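# Seat the upright loose cup on the empty plug

## Task

Take the free-standing cup whose open, wide end faces up, turn it so the wide end faces down, and push it fully onto the uncovered plug of the fixture that has no cup; the cups already sitting on the other fixtures must remain in place at the end, and the hand must have released the cup.

## Robot and tools

Robot: two arms, left_arm and right_arm. left_arm carries a five-finger left hand and right_arm a right hand (mirror images). Bases, in the scene frame: left_arm at (+0.023, +0.282, 0) m, right_arm at (+0.053, -0.285, 0) m, each turned very slightly about z. A camera stand stands behind the arms. Loose objects may occasionally get a small push from outside.

Scene frame: origin at table-top height, halfway between the nominal bases; +x out over the table, +y toward left_arm, +z up. Image left/right does not match arm names. Reported end_effector_position (m) and end_effector_quat_wxyz are in this frame and may be off by a few cm, more at long reach.

Hand point: a point fixed to the palm, about 0.15 m out from the wrist flange and 0.05 m in front of the palm. Its +z runs along the straight fingers, +y out of the palm, +x across the palm away from the thumb on the right hand (toward the thumb on the left hand). Straight fingertips extend 0.06-0.07 m past the point and sit 0.06 m behind it along -y. A wrist bracket on the little-finger side also sticks out and can collide.

Row layout (used by execute_actions and move): 28 numbers, each in [-1, 1], always for both arms: left dx, dy, dz, rx, ry, rz; left grasp a, b, c, then exactly 0, 0, 0; left force_limit, speed; then the same 14 for the right arm. dx..rz are an offset, not a pose: measured from that arm's Hand target at the start of the action or move, along that Hand target's own axes. 1.0 = 0.6 m of translation or 180 degrees; rx, ry, rz form one rotation vector. Every row of an action counts from the same start, not from the previous row, and repeating an offset moves further. Sending six zeros re-requests the current Hand target. The controller clips orientation to within 40 degrees of the measured one each step.

Grasp numbers a, b, c (-1 to +1; all 0 = open hand): a curls index and middle and bends the thumb; b curls ring and little; c swings the thumb in front of the palm. A typical hold is c = 1 with a raised from 0 toward 0.5-0.75; objects about 0.035-0.065 m thick (handles down to 0.025 m) can be gripped. To keep a grip or leave a hand alone, repeat its last a, b, c, force_limit and speed. force_limit maps -1..+1 to roughly 0..10 N fingertip force (thumb motors to 15 N). speed grows linearly from near zero at -1 to full at +0.48 and stays full above; use -0.94 or lower for a gentle close. To tighten, raise force_limit and send a more closed target; to loosen, send a more open one.

execute_actions(actions, cameras): actions is a list of actions; each action is up to 15 rows, one per 1/30 s step, the last row held to fill 15 steps (0.5 s per action). Images come back only for an empty actions list or when cameras names them (["all"], specific names, or []).

move(target, speed, blend, blocking, cameras): target is one 28-number row or up to 15 rows; every row's offsets count from the Hand targets at the move's start. speed is path top speed in m/s, 0.002 to 4.3 (default 0.25; turning up to twice that in rad/s), one value or one per target. blend (m) rounds corners between listed targets; 0 stops at each. The whole move is capped at 10 s. blocking=false returns after about 0.5 s while the move continues. Paths do not avoid obstacles or the other arm; fast moves lag, stray and hit harder. Avoid routing a hand near its own arm's base.

wait(seconds 0-10, cameras) lets time pass holding commands. stop(cameras) brakes a running move. zoom_image(camera, region [x0, y0, x1, y1], at most 504x504 px) enlarges part of the newest image of cam_head_left, cam_head_right, cam_high, cam_left_wrist or cam_right_wrist (all 672x504). show_instructions shows the reference pages. finished_scene(scene=1) ends the scene irreversibly.

Results: each arm's end_effector pose, Hand target (the last commanded, clipped pose; next offsets start from it), joint positions, velocities and torques, and per hand hand_measured, hand_stopped_by (moving, target, force, stalled, fault), hand_load_n (load pushing a finger open; near 0 after a lost grip), hand_force_limit, hand_speed. A move adds a move: line with an ending such as done, off_target, moving, held or fault, plus limits (paced = clipped pose, held = steps withheld). Resting 1-3 cm, sometimes 5 cm, short of target (usually low) is normal and not a contact; send the remaining distance as a new offset. A MOTOR HOT line warns of overheating from holding loads, stretched reach or pushing; at 100 °C the arm drops for 30-60 s.

Avoid: dropping the cup or letting it fall off the table, releasing it while it moves, fast impacts or hard pressing on fixtures, knocking the seated cups off their fixtures, contact or squeezing between the two hands, excessive finger loads, and pushing into unreachable poses. After a blocked motion, command back past the hand point to stop pressing. Open the hand at the end.

Each tool is called after ">>>" in YAML: its name, and indented under it one key for each argument.

Reference images:

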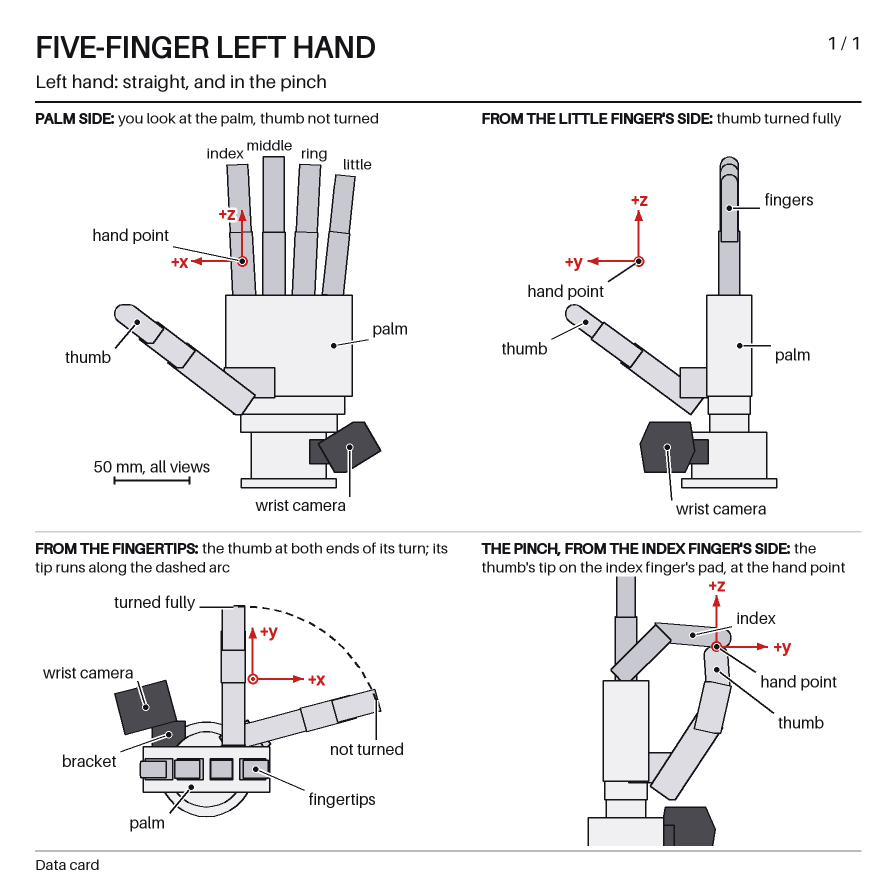

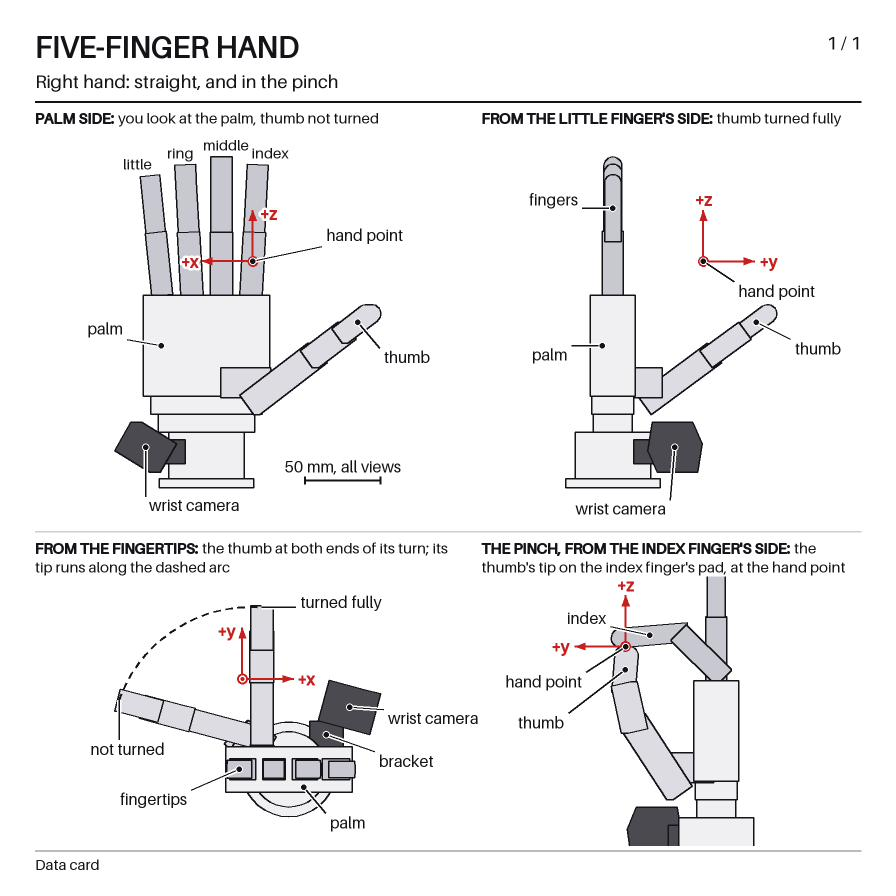

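## Session

>>> execute_actions:
  actions: []

Scene clock: 0.00 s.
left_arm: end_effector_position=(+0.3245, +0.0291, +0.2828) hand_measured=(-1.000, -1.000, -1.000, -1.000, -1.000, -1.000) hand_load_n=(+0.0, +0.0, +0.0, +0.0, +0.0, +0.0) hand_stopped_by=(target, target, target, target, target, target) hand_force_limit=0.00 hand_speed=-0.80 end_effector_quat_wxyz=(+0.119, +0.445, +0.811, -0.361) | right_arm: end_effector_position=(+0.2771, -0.2225, +0.1183) hand_measured=(-1.000, -1.000, -1.000, -1.000, -1.000, -1.000) hand_load_n=(+0.0, +0.0, +0.0, +0.0, +0.0, +0.0) hand_stopped_by=(target, target, target, target, target, target) hand_force_limit=0.00 hand_speed=-0.80 end_effector_quat_wxyz=(+0.346, -0.530, +0.753, -0.177)
Joint positions: left_arm=[-0.46 1.162 1.245 -1.36 0.734 1.967] | right_arm=[-0.045 0.338 0.374 -0.818 -0.145 0.341]
Joint velocities: within noise
Joint torques (N m): no reading
Heat: left arm: hottest elbow 26 °C; right arm: hottest waist 25 °C.
Hand target: left_arm +0.3299, +0.0262, +0.2951; +0.132, +0.448, +0.807, -0.361 | right_arm +0.2840, -0.2230, +0.1351; +0.359, -0.528, +0.747, -0.187

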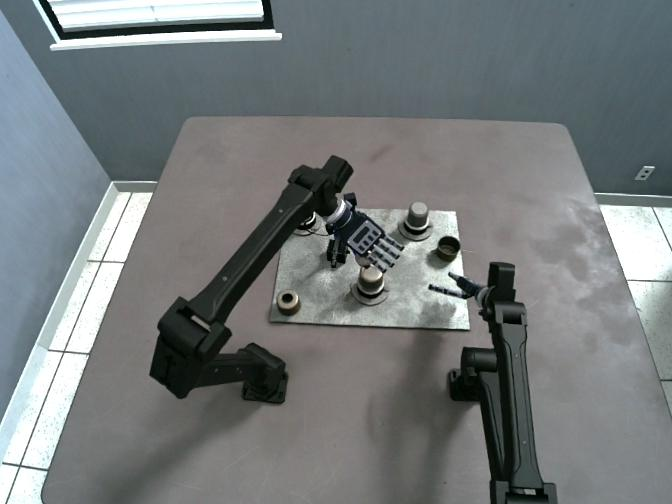

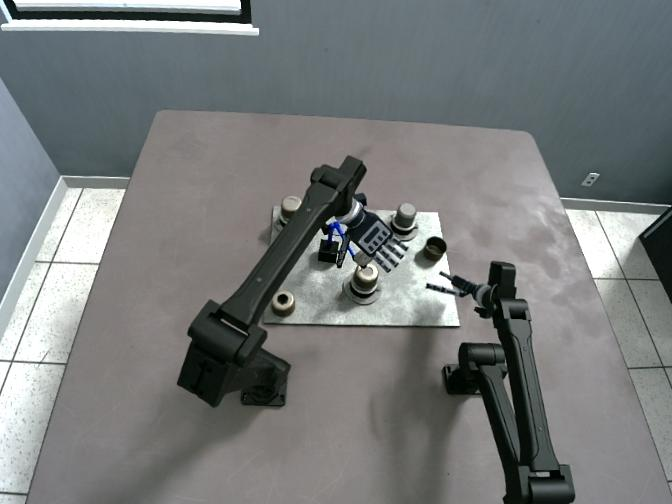

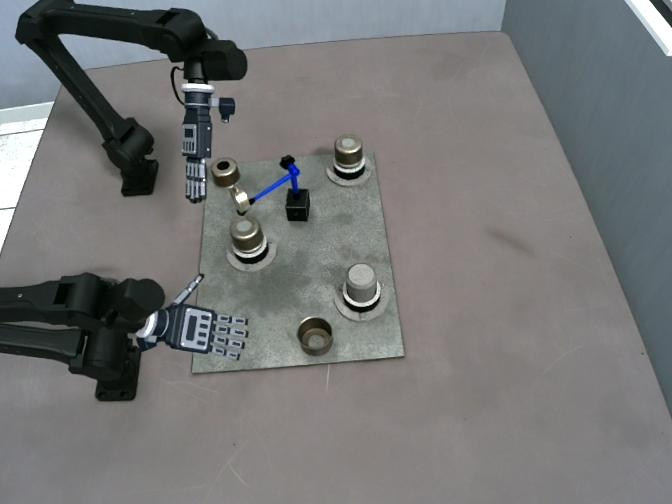

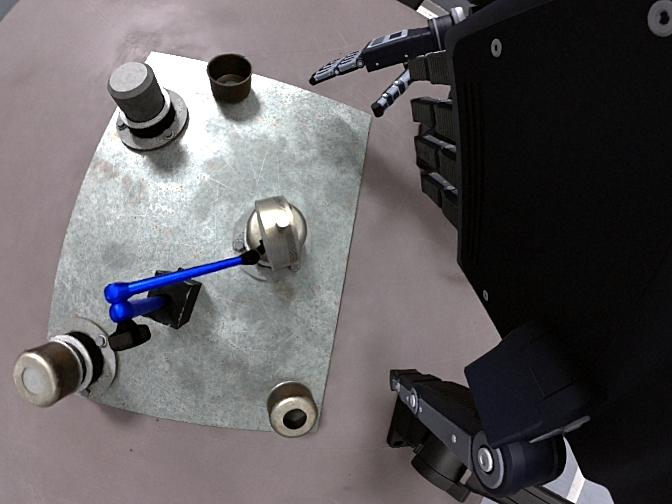

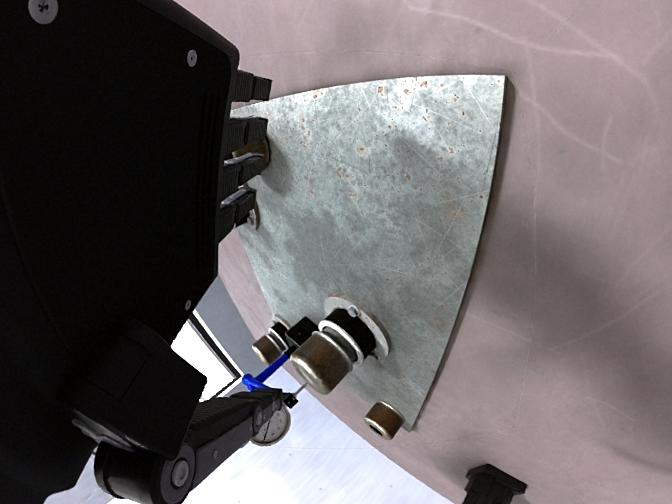

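>>> zoom_image:
  camera: "cam_high"
  region: [180, 120, 420, 380]

>>> zoom_image:
  camera: "cam_left_wrist"
  region: [40, 30, 340, 255]

>>> zoom_image:
  camera: "cam_head_left"
  region: [260, 180, 500, 350]

>>> zoom_image:
  camera: "cam_left_wrist"
  region: [0, 180, 340, 450]

Scaled by 1.938.

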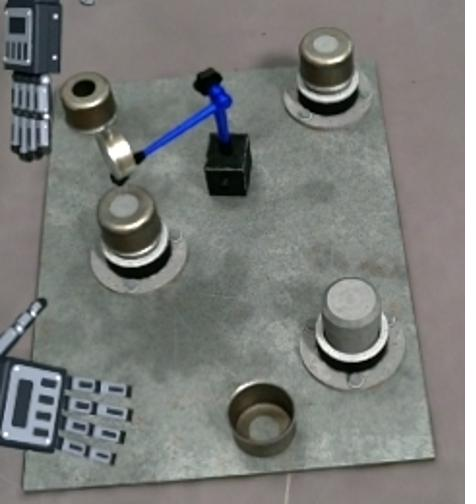

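Scaled by 1.680 from the camera's 672x504 image, which has a finer 960x720 frame.

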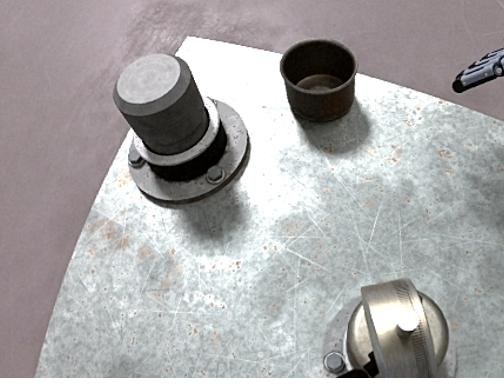

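Scaled by 2.100.

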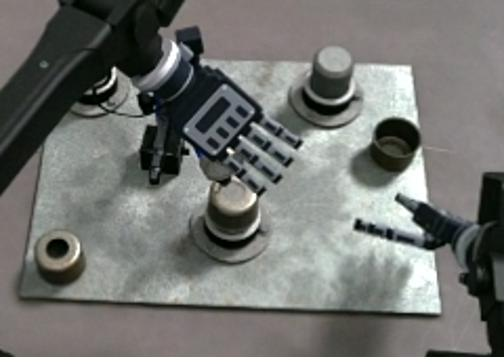

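Scaled by 1.482 from the camera's 672x504 image, which has a finer 960x720 frame.

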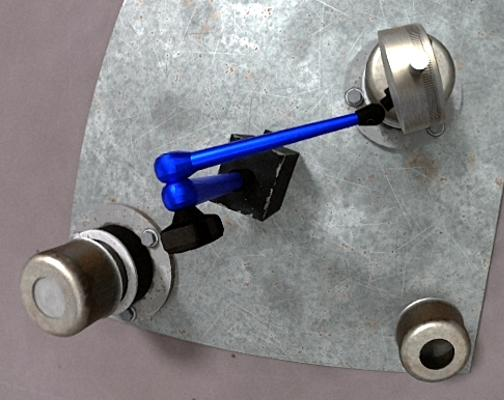

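>>> zoom_image:
  camera: "cam_high"
  region: [60, 100, 260, 410]

>>> zoom_image:
  camera: "cam_high"
  region: [290, 250, 410, 370]

>>> zoom_image:
  camera: "cam_head_right"
  region: [250, 180, 480, 350]

>>> zoom_image:
  camera: "cam_right_wrist"
  region: [220, 60, 520, 460]

Scaled by 1.626.

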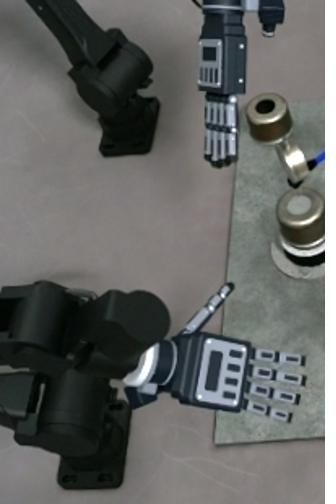

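Scaled by 4.200.

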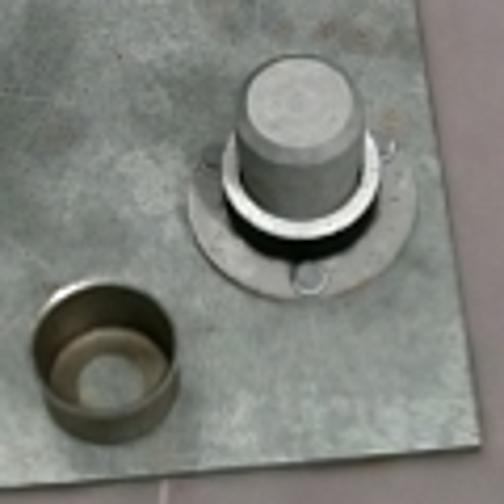

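Scaled by 2.191.

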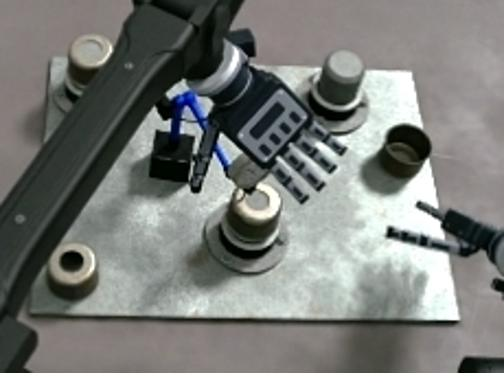

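Scaled by 1.260 from the camera's 672x504 image, which has a finer 960x720 frame.

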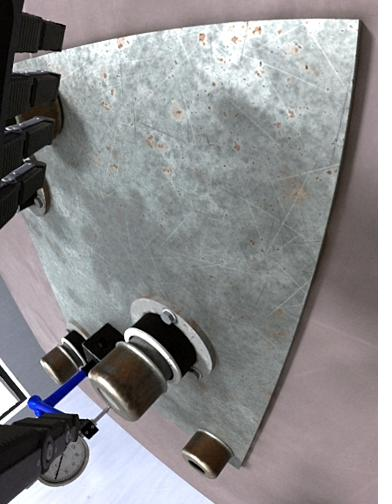

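>>> move:
  target: [0,0,0,0,0,0, 0,0,0,0,0,0, 0,-0.8, -0.0187,-0.1712,0.0155,0.1258,0.1373,-0.6366, -0.47,0,1,0,0,0, -0.2,0]
  speed: 0.35
  cameras: ["all"]

Scene clock: 327.60 s.
left_arm: end_effector_position=(+0.3245, +0.0291, +0.2828) hand_measured=(-1.000, -1.000, -1.000, -1.000, -1.000, -1.000) hand_load_n=(+0.0, -0.5, +0.0, +0.0, +0.0, -0.5) hand_stopped_by=(target, target, target, target, target, target) hand_force_limit=0.00 hand_speed=-0.80 end_effector_quat_wxyz=(+0.119, +0.445, +0.811, -0.361) | right_arm: end_effector_position=(+0.3578, -0.2490, +0.1920) hand_measured=(-0.954, -1.000, -1.000, -1.000, -1.000, +1.000) hand_load_n=(+0.0, +0.0, +0.0, +0.0, +0.0, +0.5) hand_stopped_by=(target, target, target, target, target, target) hand_force_limit=-0.20 hand_speed=0.00 end_effector_quat_wxyz=(+0.023, +0.800, +0.028, +0.598)
Joint positions: left_arm=[-0.46 1.162 1.245 -1.36 0.734 1.967] | right_arm=[0.684 0.467 0.301 -0.193 0.636 -1.424]
Joint torques (N m): left_arm=[2.43 -8.53 10.28 0.58 0.63 0.04] | right_arm=[2.02 0.79 9.78 2.33 0.1 -0.16]
Heat: left arm: hottest elbow 40 °C; right arm: hottest elbow 36 °C.
Hand target: left_arm +0.3299, +0.0262, +0.2951; +0.132, +0.448, +0.807, -0.361 | right_arm +0.3601, -0.2501, +0.2001; +0.021, +0.793, +0.027, +0.608
Off the commanded pose: left_arm 0.014 m, 2 deg | right_arm 0.009 m, 1 deg.
move: off_target (left_arm)

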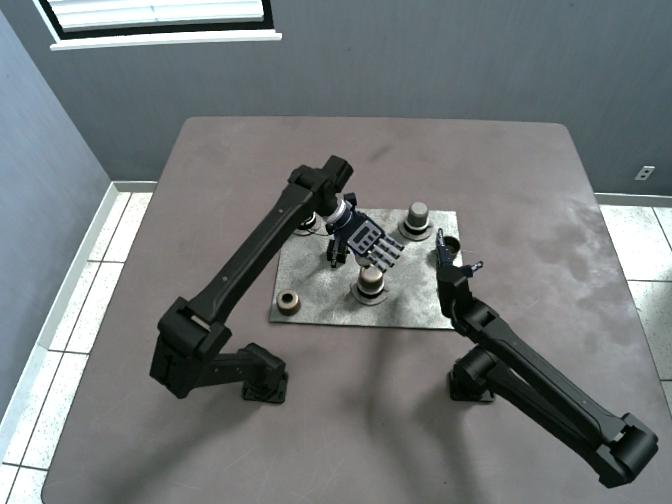

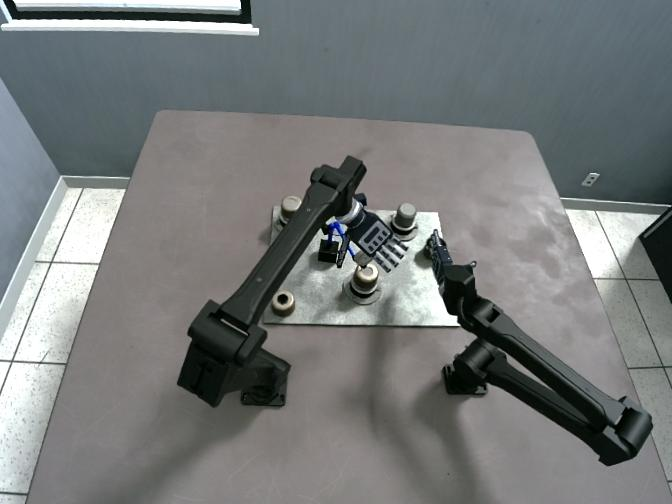

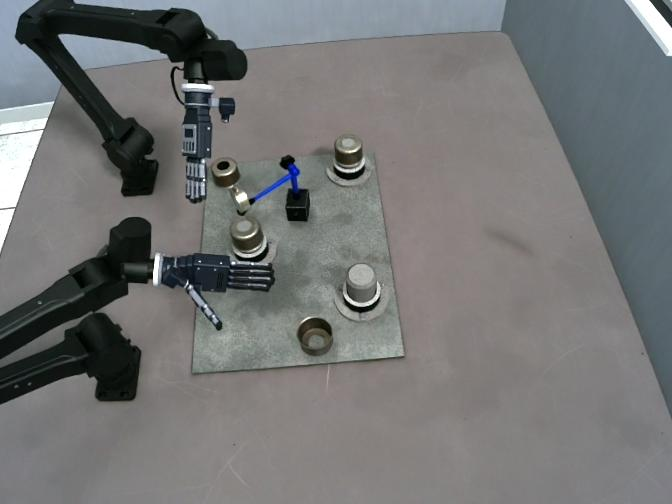

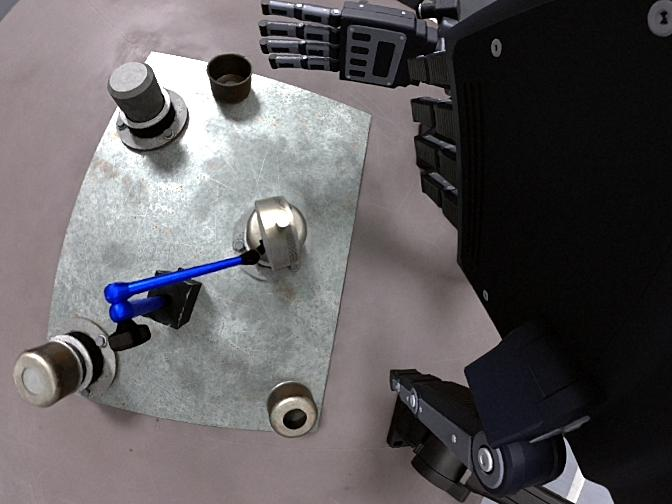

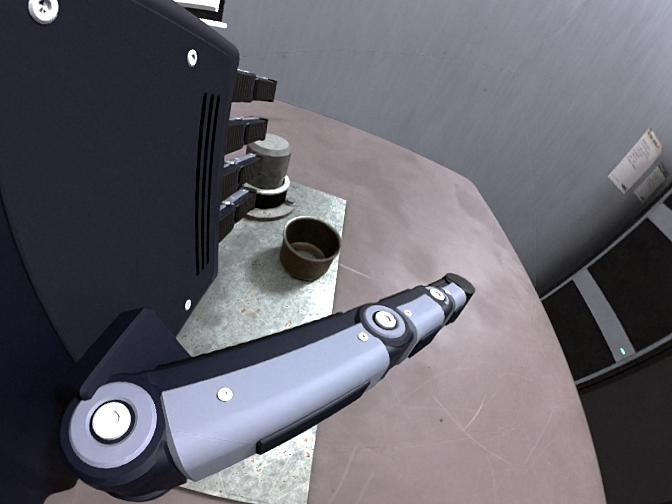

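>>> move:
  target: [0,0,0,0,0,0, 0,0,0,0,0,0, 0,-0.8, -0.1343,0.0008,0.0792,0,0,0, -0.47,0,1,0,0,0, -0.2,0]
  speed: 0.25
  cameras: ["cam_high","cam_left_wrist","cam_right_wrist"]

Scene clock: 396.00 s.
left_arm: end_effector_position=(+0.3245, +0.0291, +0.2828) hand_measured=(-1.000, -1.000, -1.000, -1.000, -1.000, -1.000) hand_load_n=(+0.0, +0.0, +0.0, +0.0, +0.0, +0.0) hand_stopped_by=(target, target, target, target, target, target) hand_force_limit=0.00 hand_speed=-0.80 end_effector_quat_wxyz=(+0.119, +0.445, +0.811, -0.361) | right_arm: end_effector_position=(+0.3814, -0.2556, +0.1039) hand_measured=(-0.954, -1.000, -1.000, -1.000, -1.000, +1.000) hand_load_n=(+0.0, +0.0, +0.0, +0.0, +0.0, +0.5) hand_stopped_by=(target, target, target, target, target, target) hand_force_limit=-0.20 hand_speed=0.00 end_effector_quat_wxyz=(+0.019, +0.799, +0.026, +0.601)
Joint positions: left_arm=[-0.46 1.162 1.245 -1.36 0.734 1.967] | right_arm=[0.568 0.818 0.119 0.373 0.524 -1.466]
Joint torques (N m): left_arm=[2.08 -8.64 10.22 0.69 0.65 0.05] | right_arm=[2.14 -0.09 8.16 2.37 0.18 -0.14]
Heat: left arm: hottest elbow 40 °C; right arm: hottest elbow 34 °C.
Hand target: left_arm +0.3299, +0.0262, +0.2951; +0.132, +0.448, +0.807, -0.361 | right_arm +0.3852, -0.2561, +0.1103; +0.021, +0.793, +0.027, +0.608
Off the commanded pose: left_arm 0.014 m, 2 deg | right_arm 0.007 m, 1 deg.
move: off_target (left_arm)
Images, in order (width x height): cam_high 672x504, cam_left_wrist 672x504, cam_right_wrist 672x504.

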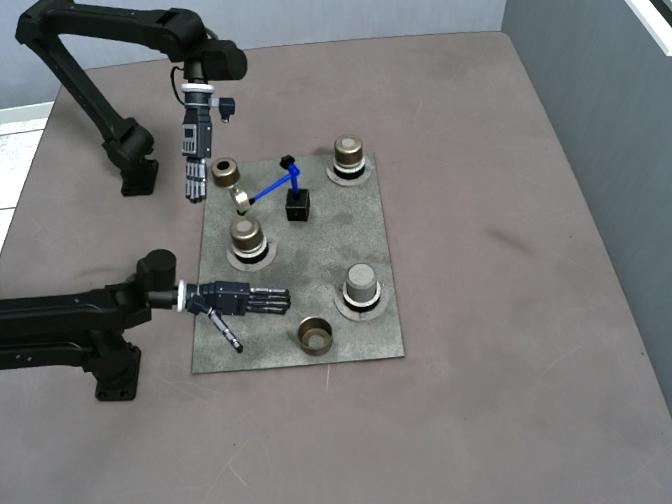

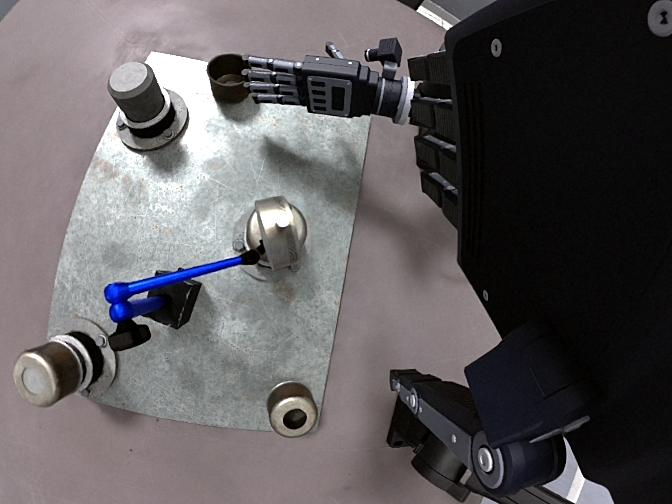

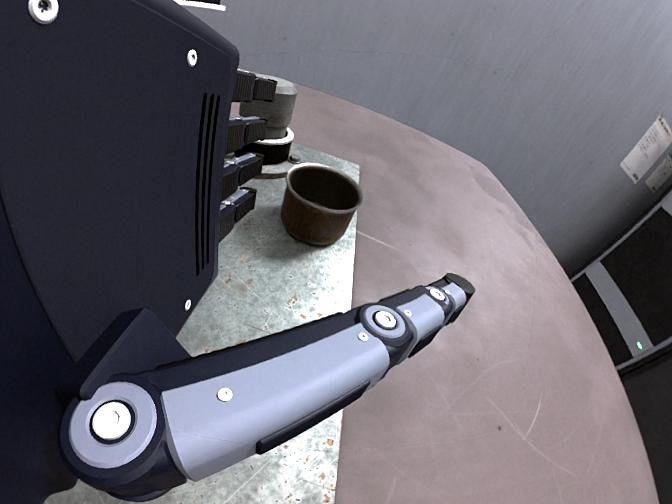

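>>> zoom_image:
  camera: "cam_high"
  region: [170, 240, 350, 375]

>>> zoom_image:
  camera: "cam_left_wrist"
  region: [80, 20, 430, 200]

Scaled by 2.800.

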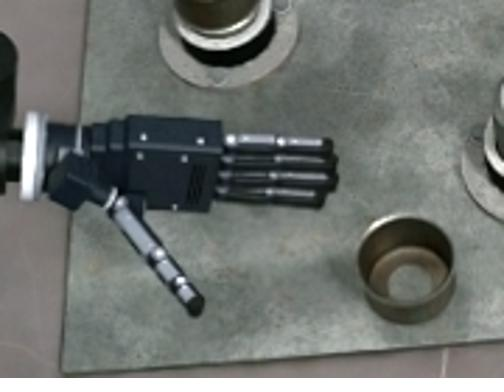

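Scaled by 1.440 from the camera's 672x504 image, which has a finer 960x720 frame.

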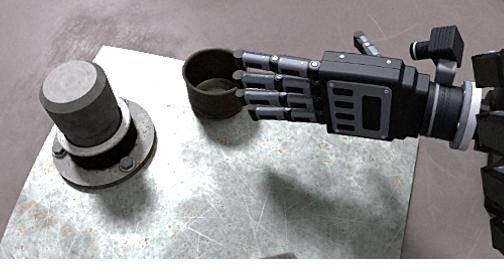

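>>> move:
  target: [0,0,0,0,0,0, 0,0,0,0,0,0, 0,-0.8, -0.0865,-0.0143,0.0285,0,0.0389,0, -0.47,0,1,0,0,0, -0.2,0]
  speed: 0.2
  cameras: ["cam_high","cam_left_wrist","cam_right_wrist"]

Scene clock: 440.60 s.
left_arm: end_effector_position=(+0.3245, +0.0291, +0.2828) hand_measured=(-1.000, -1.000, -1.000, -1.000, -1.000, -1.000) hand_load_n=(+0.0, +0.0, +0.0, +0.5, +0.0, +0.0) hand_stopped_by=(target, target, target, target, target, target) hand_force_limit=0.00 hand_speed=-0.80 end_effector_quat_wxyz=(+0.119, +0.445, +0.811, -0.361) | right_arm: end_effector_position=(+0.3867, -0.2530, +0.0454) hand_measured=(-0.954, -1.000, -1.000, -1.000, -1.000, +1.000) hand_load_n=(+0.0, +0.0, +0.0, +0.0, +0.0, +0.0) hand_stopped_by=(target, target, target, target, target, target) hand_force_limit=-0.20 hand_speed=0.00 end_effector_quat_wxyz=(+0.019, +0.770, +0.021, +0.637)
Joint positions: left_arm=[-0.46 1.162 1.245 -1.36 0.734 1.967] | right_arm=[0.586 1.601 0.036 1.343 0.559 -1.508]
Joint torques (N m): left_arm=[2.32 -9.05 10.11 0.69 0.62 0.06] | right_arm=[1.9 -5.48 1.59 1.4 0.13 0.03]
Heat: left arm: hottest elbow 40 °C; right arm: hottest elbow 33 °C.
Hand target: left_arm +0.3299, +0.0262, +0.2951; +0.132, +0.448, +0.807, -0.361 | right_arm +0.3872, -0.2527, +0.0471; +0.018, +0.769, +0.019, +0.639 (not the last commanded pose)
Off the commanded pose: left_arm 0.014 m, 2 deg | right_arm 0.010 m, 3 deg.
move: held (right_arm; a check stopped the path), off_target (left_arm); limits=held
pose unreachable (right arm): on one or more control steps of this call, first in action 0 (counted from 0), this arm could not follow its commanded pose, so it was not sent that pose on those steps. It may still have moved: this result reports where it is.
cause: moving toward the commanded pose would bring two parts of the arm too close to each other (joints 2 (shoulder) and 3 (elbow) lie between them).
Images, in order (width x height): cam_high 672x504, cam_left_wrist 672x504, cam_right_wrist 672x504.

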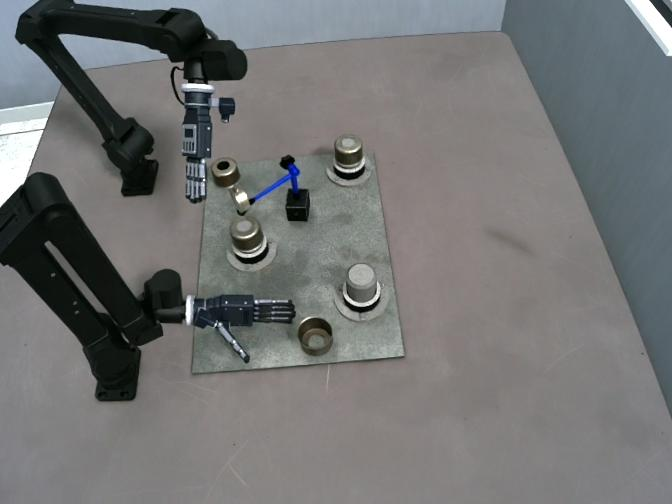

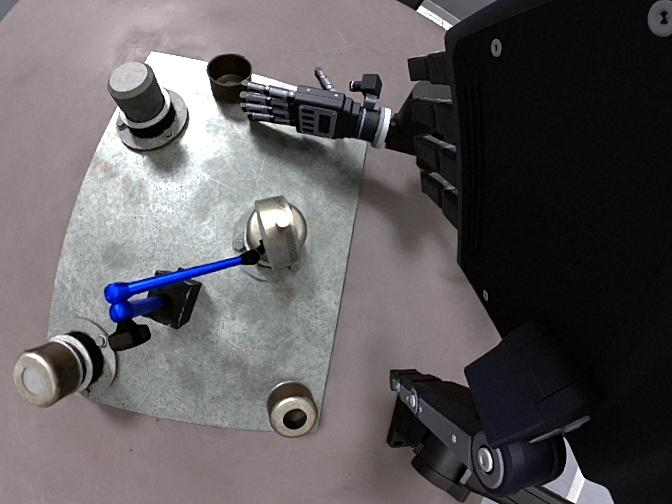

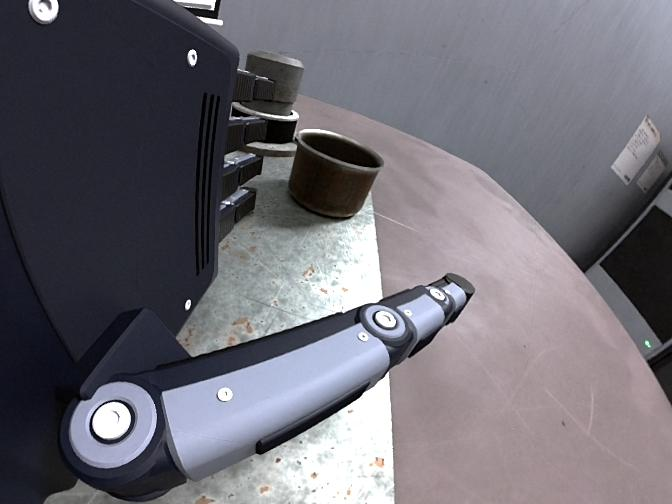

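>>> move:
  target: [0,0,0,0,0,0, 0,0,0,0,0,0, 0,-0.8, 0.013,-0.0037,0.096,0,0.01,0, -0.47,0,1,0,0,0, -0.2,0]
  speed: 0.12
  cameras: ["cam_high","cam_left_wrist","cam_right_wrist"]

Scene clock: 472.47 s.
left_arm: end_effector_position=(+0.3245, +0.0291, +0.2828) hand_measured=(-1.000, -1.000, -1.000, -1.000, -1.000, -1.000) hand_load_n=(+0.0, +0.0, +0.0, +0.0, +0.0, +0.0) hand_stopped_by=(target, target, target, target, target, target) hand_force_limit=0.00 hand_speed=-0.80 end_effector_quat_wxyz=(+0.119, +0.445, +0.811, -0.361) | right_arm: end_effector_position=(+0.4411, -0.2498, +0.0416) hand_measured=(-0.954, -1.000, -1.000, -1.000, -1.000, +1.000) hand_load_n=(+0.0, +0.0, +0.0, +0.0, +0.0, +0.5) hand_stopped_by=(target, target, target, target, target, target) hand_force_limit=-0.20 hand_speed=0.00 end_effector_quat_wxyz=(+0.013, +0.763, +0.016, +0.646)
Joint positions: left_arm=[-0.46 1.162 1.245 -1.36 0.734 1.967] | right_arm=[0.466 1.702 0.162 1.357 0.441 -1.534]
Joint torques (N m): left_arm=[2.43 -8.94 10.17 0.59 0.64 0.04] | right_arm=[2.14 -5.54 2.44 2.44 -0.03 -0.19]
Heat: left arm: hottest elbow 41 °C; right arm: hottest elbow 31 °C.
Hand target: left_arm +0.3299, +0.0262, +0.2951; +0.132, +0.448, +0.807, -0.361 | right_arm +0.4452, -0.2504, +0.0440; +0.017, +0.759, +0.020, +0.651
Off the commanded pose: left_arm 0.014 m, 2 deg | right_arm 0.005 m, 1 deg.
move: off_target (left_arm)
Images, in order (width x height): cam_high 672x504, cam_left_wrist 672x504, cam_right_wrist 672x504.

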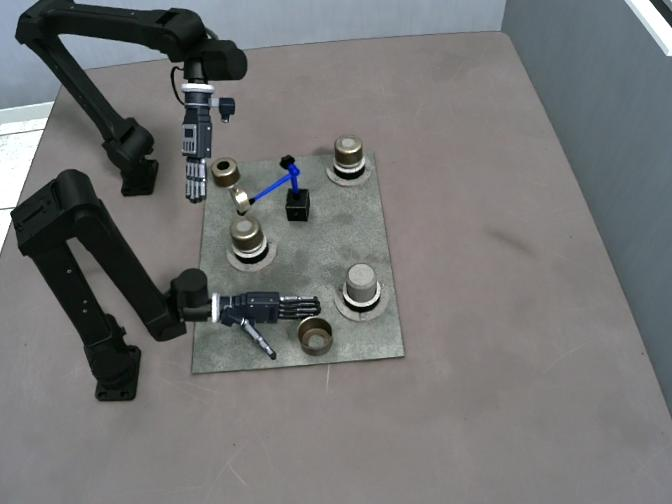

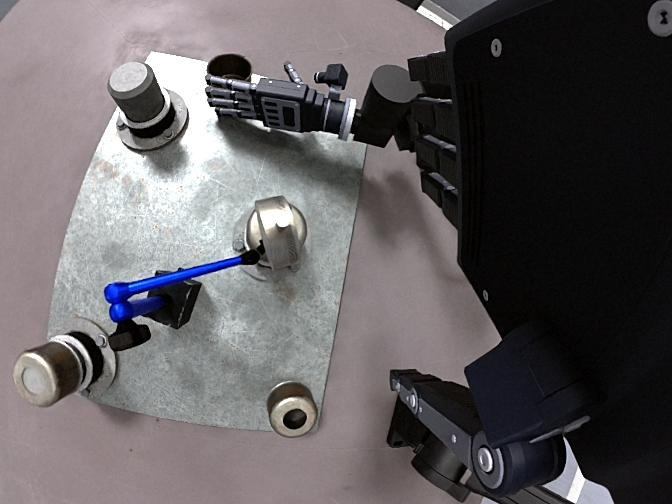

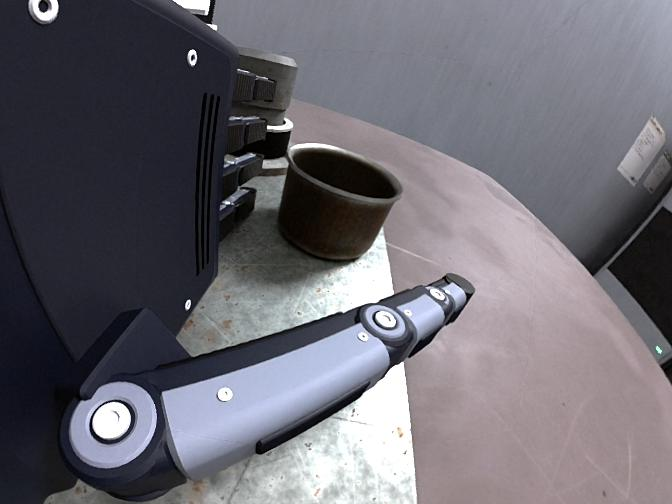

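>>> zoom_image:
  camera: "cam_high"
  region: [200, 260, 380, 380]

>>> zoom_image:
  camera: "cam_right_wrist"
  region: [200, 80, 500, 330]

Scaled by 2.800.

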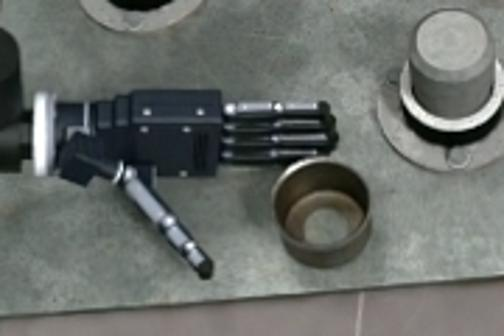

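Scaled by 1.680 from the camera's 672x504 image, which has a finer 960x720 frame.

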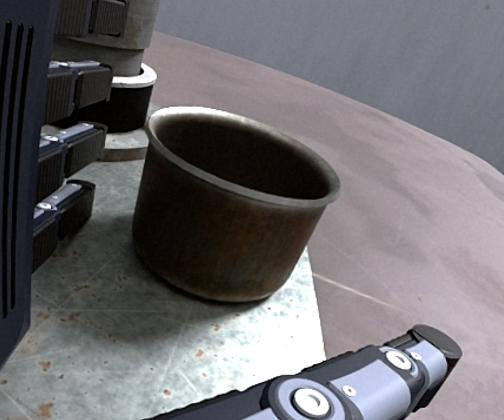

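>>> move:
  target: [0,0,0,0,0,0, 0,0,0,0,0,0, 0,-0.8, 0.0027,-0.0018,0.0672,0,0,0, -0.47,0,1,0,0,0, -0.2,0]
  speed: 0.08
  cameras: ["cam_high","cam_right_wrist"]

Scene clock: 542.83 s.
left_arm: end_effector_position=(+0.3245, +0.0291, +0.2828) hand_measured=(-1.000, -1.000, -1.000, -1.000, -1.000, -1.000) hand_load_n=(+0.0, +0.0, +0.0, +0.0, +0.0, +0.0) hand_stopped_by=(target, target, target, target, target, target) hand_force_limit=0.00 hand_speed=-0.80 end_effector_quat_wxyz=(+0.119, +0.445, +0.811, -0.361) | right_arm: end_effector_position=(+0.4804, -0.2483, +0.0413) hand_measured=(-0.954, -1.000, -1.000, -1.000, -1.000, +1.000) hand_load_n=(+0.0, +0.0, +0.0, +0.0, +0.0, +0.0) hand_stopped_by=(target, target, target, target, target, target) hand_force_limit=-0.20 hand_speed=0.00 end_effector_quat_wxyz=(+0.010, +0.757, +0.014, +0.653)
Joint positions: left_arm=[-0.46 1.162 1.245 -1.36 0.734 1.967] | right_arm=[0.405 1.749 0.256 1.334 0.38 -1.546]
Joint torques (N m): left_arm=[2.26 -9.11 10.18 0.72 0.63 0.04] | right_arm=[2.08 -6.83 3.32 1.47 -0.05 -0.11]
Heat: left arm: hottest elbow 41 °C; right arm: hottest elbow 29 °C.
Hand target: left_arm +0.3299, +0.0262, +0.2951; +0.132, +0.448, +0.807, -0.361 | right_arm +0.4853, -0.2492, +0.0395; +0.017, +0.759, +0.020, +0.651
Off the commanded pose: left_arm 0.014 m, 2 deg | right_arm 0.005 m, 1 deg.
move: off_target (left_arm)
Images, in order (width x height): cam_high 672x504, cam_right_wrist 672x504.

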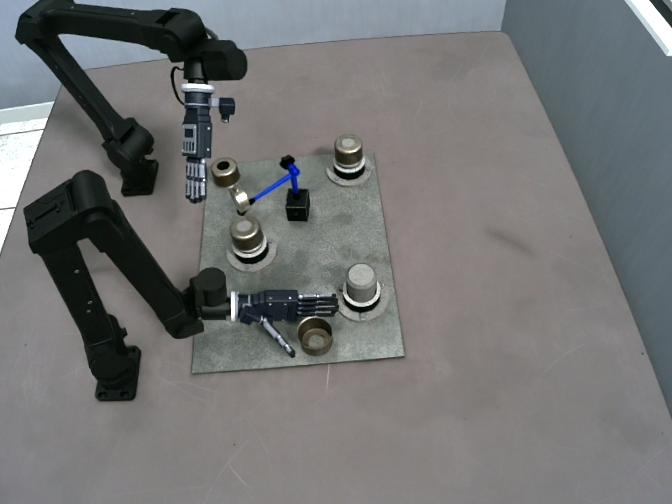

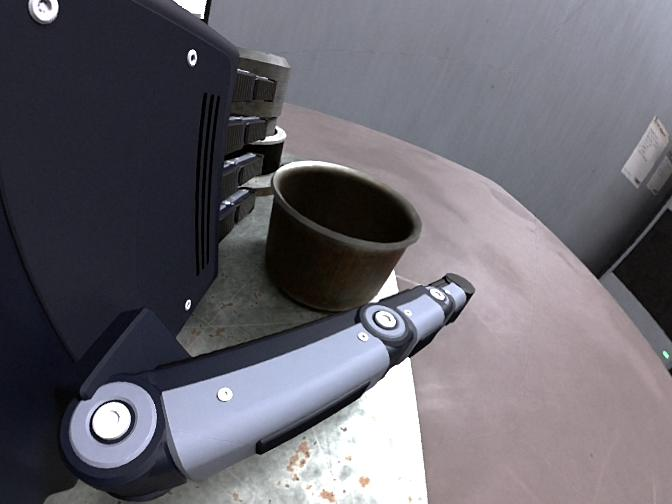

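>>> zoom_image:
  camera: "cam_high"
  region: [230, 270, 390, 375]

>>> zoom_image:
  camera: "cam_right_wrist"
  region: [190, 120, 490, 360]

Scaled by 3.150.

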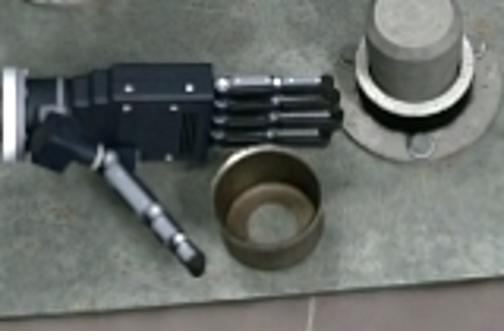

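Scaled by 1.680 from the camera's 672x504 image, which has a finer 960x720 frame.

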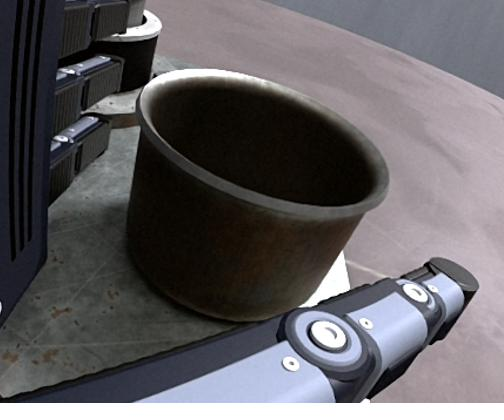

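>>> move:
  target: [0,0,0,0,0,0, 0,0,0,0,0,0, 0,-0.8, -0.0125,0,0.0018,0,0,0, -0.47,0,1,0,0,0, -0.2,0]
  speed: 0.05
  cameras: ["cam_right_wrist"]

Scene clock: 560.30 s.
left_arm: end_effector_position=(+0.3245, +0.0291, +0.2828) hand_measured=(-1.000, -1.000, -1.000, -1.000, -1.000, -1.000) hand_load_n=(+0.0, +0.0, +0.0, +0.0, +0.0, +0.0) hand_stopped_by=(target, target, target, target, target, target) hand_force_limit=0.00 hand_speed=-0.80 end_effector_quat_wxyz=(+0.119, +0.445, +0.811, -0.361) | right_arm: end_effector_position=(+0.4807, -0.2483, +0.0390) hand_measured=(-0.954, -1.000, -1.000, -1.000, -1.000, +1.000) hand_load_n=(+0.0, +0.0, +0.0, -0.5, +0.0, +0.0) hand_stopped_by=(target, target, target, target, target, target) hand_force_limit=-0.20 hand_speed=0.00 end_effector_quat_wxyz=(+0.010, +0.754, +0.014, +0.656)
Joint positions: left_arm=[-0.46 1.162 1.245 -1.36 0.734 1.967] | right_arm=[0.405 1.778 0.256 1.372 0.38 -1.548]
Joint torques (N m): left_arm=[2.43 -9.29 10.14 0.62 0.62 0.05] | right_arm=[2.02 -5.66 3.21 1.61 -0.1 -0.11]
Heat: left arm: hottest elbow 41 °C; right arm: hottest elbow 28 °C.
Hand target: left_arm +0.3299, +0.0262, +0.2951; +0.132, +0.448, +0.807, -0.361 | right_arm +0.4852, -0.2496, +0.0318; +0.018, +0.759, +0.020, +0.651
Off the commanded pose: left_arm 0.014 m, 2 deg | right_arm 0.008 m, 1 deg.
move: off_target (left_arm)
Images, in order (width x height): cam_right_wrist 672x504.

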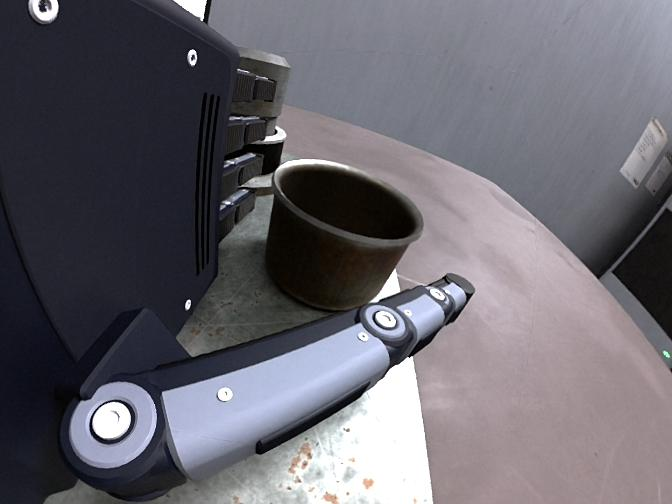

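>>> wait:
  seconds: 0.1
  cameras: ["all"]

>>> zoom_image:
  camera: "cam_left_wrist"
  region: [160, 40, 410, 190]

>>> zoom_image:
  camera: "cam_head_left"
  region: [380, 190, 520, 340]

>>> zoom_image:
  camera: "cam_head_right"
  region: [360, 190, 500, 340]

Scene clock: 571.17 s.
left_arm: end_effector_position=(+0.3245, +0.0291, +0.2828) hand_measured=(-1.000, -1.000, -1.000, -1.000, -1.000, -1.000) hand_load_n=(+0.0, +0.0, +0.0, +0.0, +0.0, +0.0) hand_stopped_by=(target, target, target, target, target, target) hand_force_limit=0.00 hand_speed=-0.80 end_effector_quat_wxyz=(+0.119, +0.445, +0.811, -0.361) | right_arm: end_effector_position=(+0.4807, -0.2483, +0.0390) hand_measured=(-0.954, -1.000, -1.000, -1.000, -1.000, +1.000) hand_load_n=(+0.0, +0.0, +0.0, -0.5, +0.0, +0.5) hand_stopped_by=(target, target, target, target, target, target) hand_force_limit=-0.20 hand_speed=0.00 end_effector_quat_wxyz=(+0.010, +0.754, +0.014, +0.656)
Joint positions: left_arm=[-0.46 1.162 1.245 -1.36 0.734 1.967] | right_arm=[0.405 1.778 0.256 1.372 0.38 -1.548]
Joint torques (N m): left_arm=[2.2 -8.88 10.18 0.69 0.61 0.06] | right_arm=[1.96 -5.66 3.21 1.62 -0.1 -0.12]
Heat: left arm: hottest elbow 41 °C; right arm: hottest elbow 28 °C.
Hand target: left_arm +0.3299, +0.0262, +0.2951; +0.132, +0.448, +0.807, -0.361 | right_arm +0.4852, -0.2496, +0.0318; +0.018, +0.759, +0.020, +0.651
Off the commanded pose: left_arm 0.014 m, 2 deg | right_arm 0.008 m, 1 deg.
wait: 0.10 s; at rest from the start

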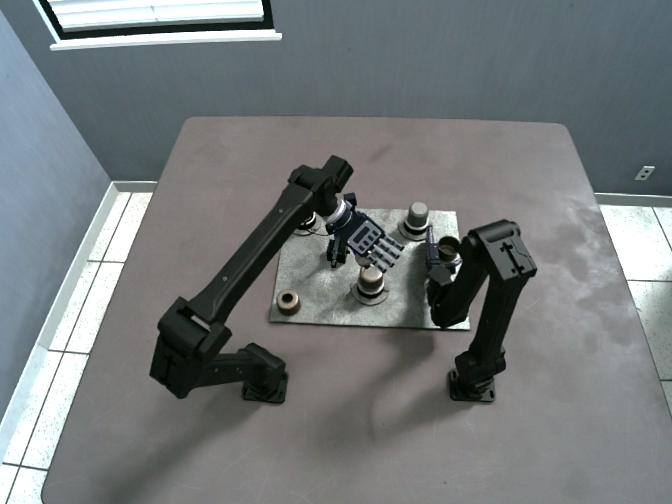

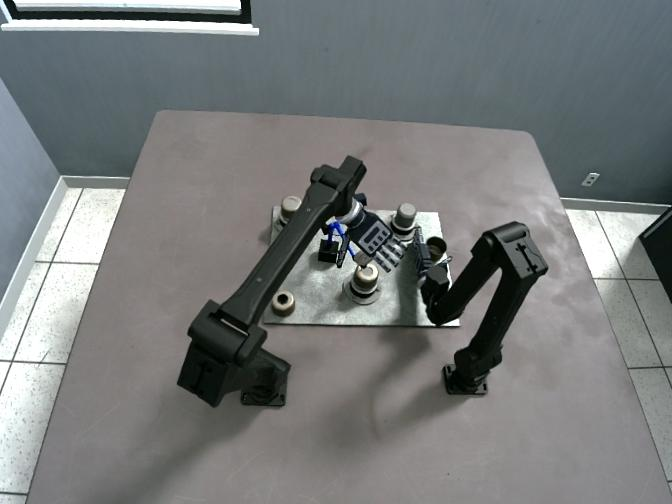

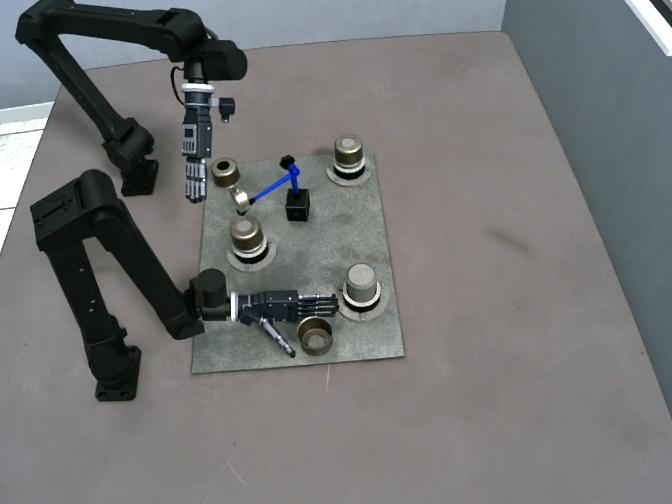

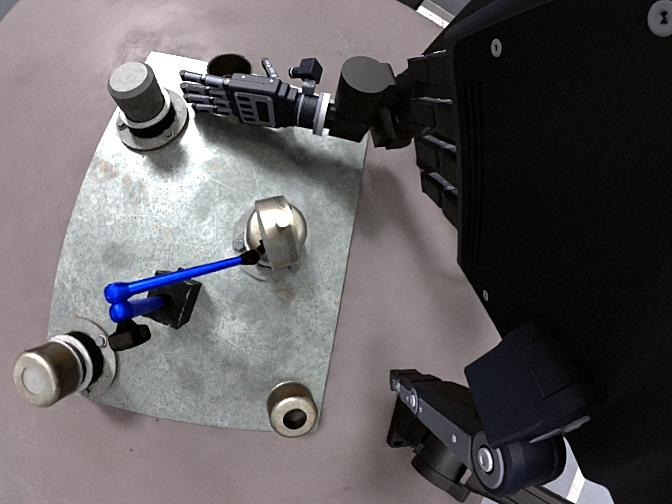

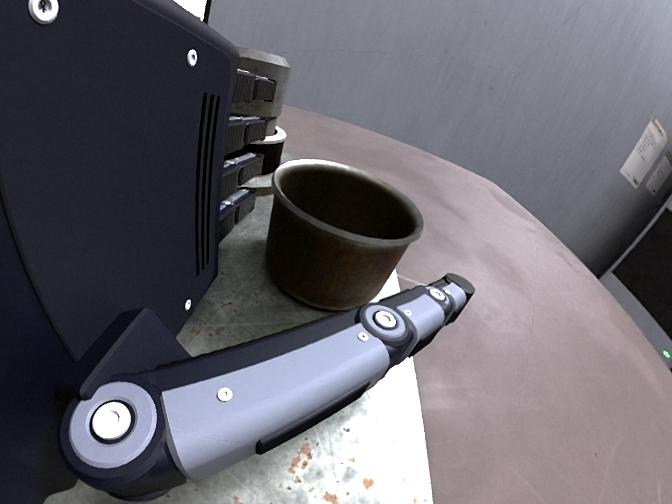

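Scaled by 2.016 from the camera's 672x504 image, which has a finer 960x720 frame.

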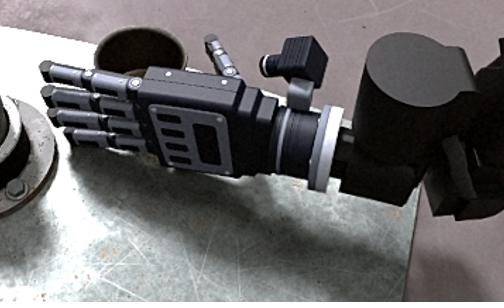

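Scaled by 3.360.

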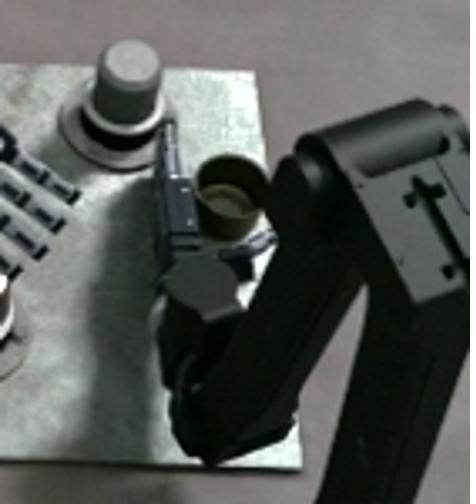

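Scaled by 3.360.

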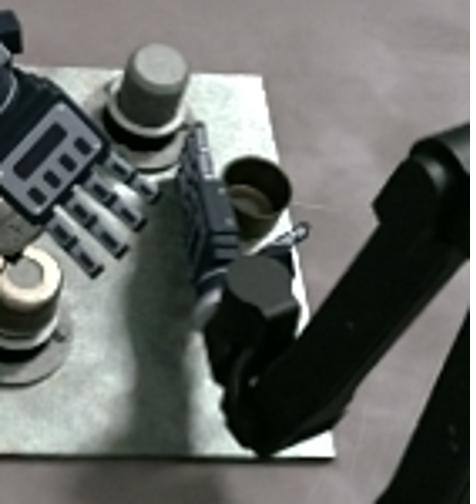

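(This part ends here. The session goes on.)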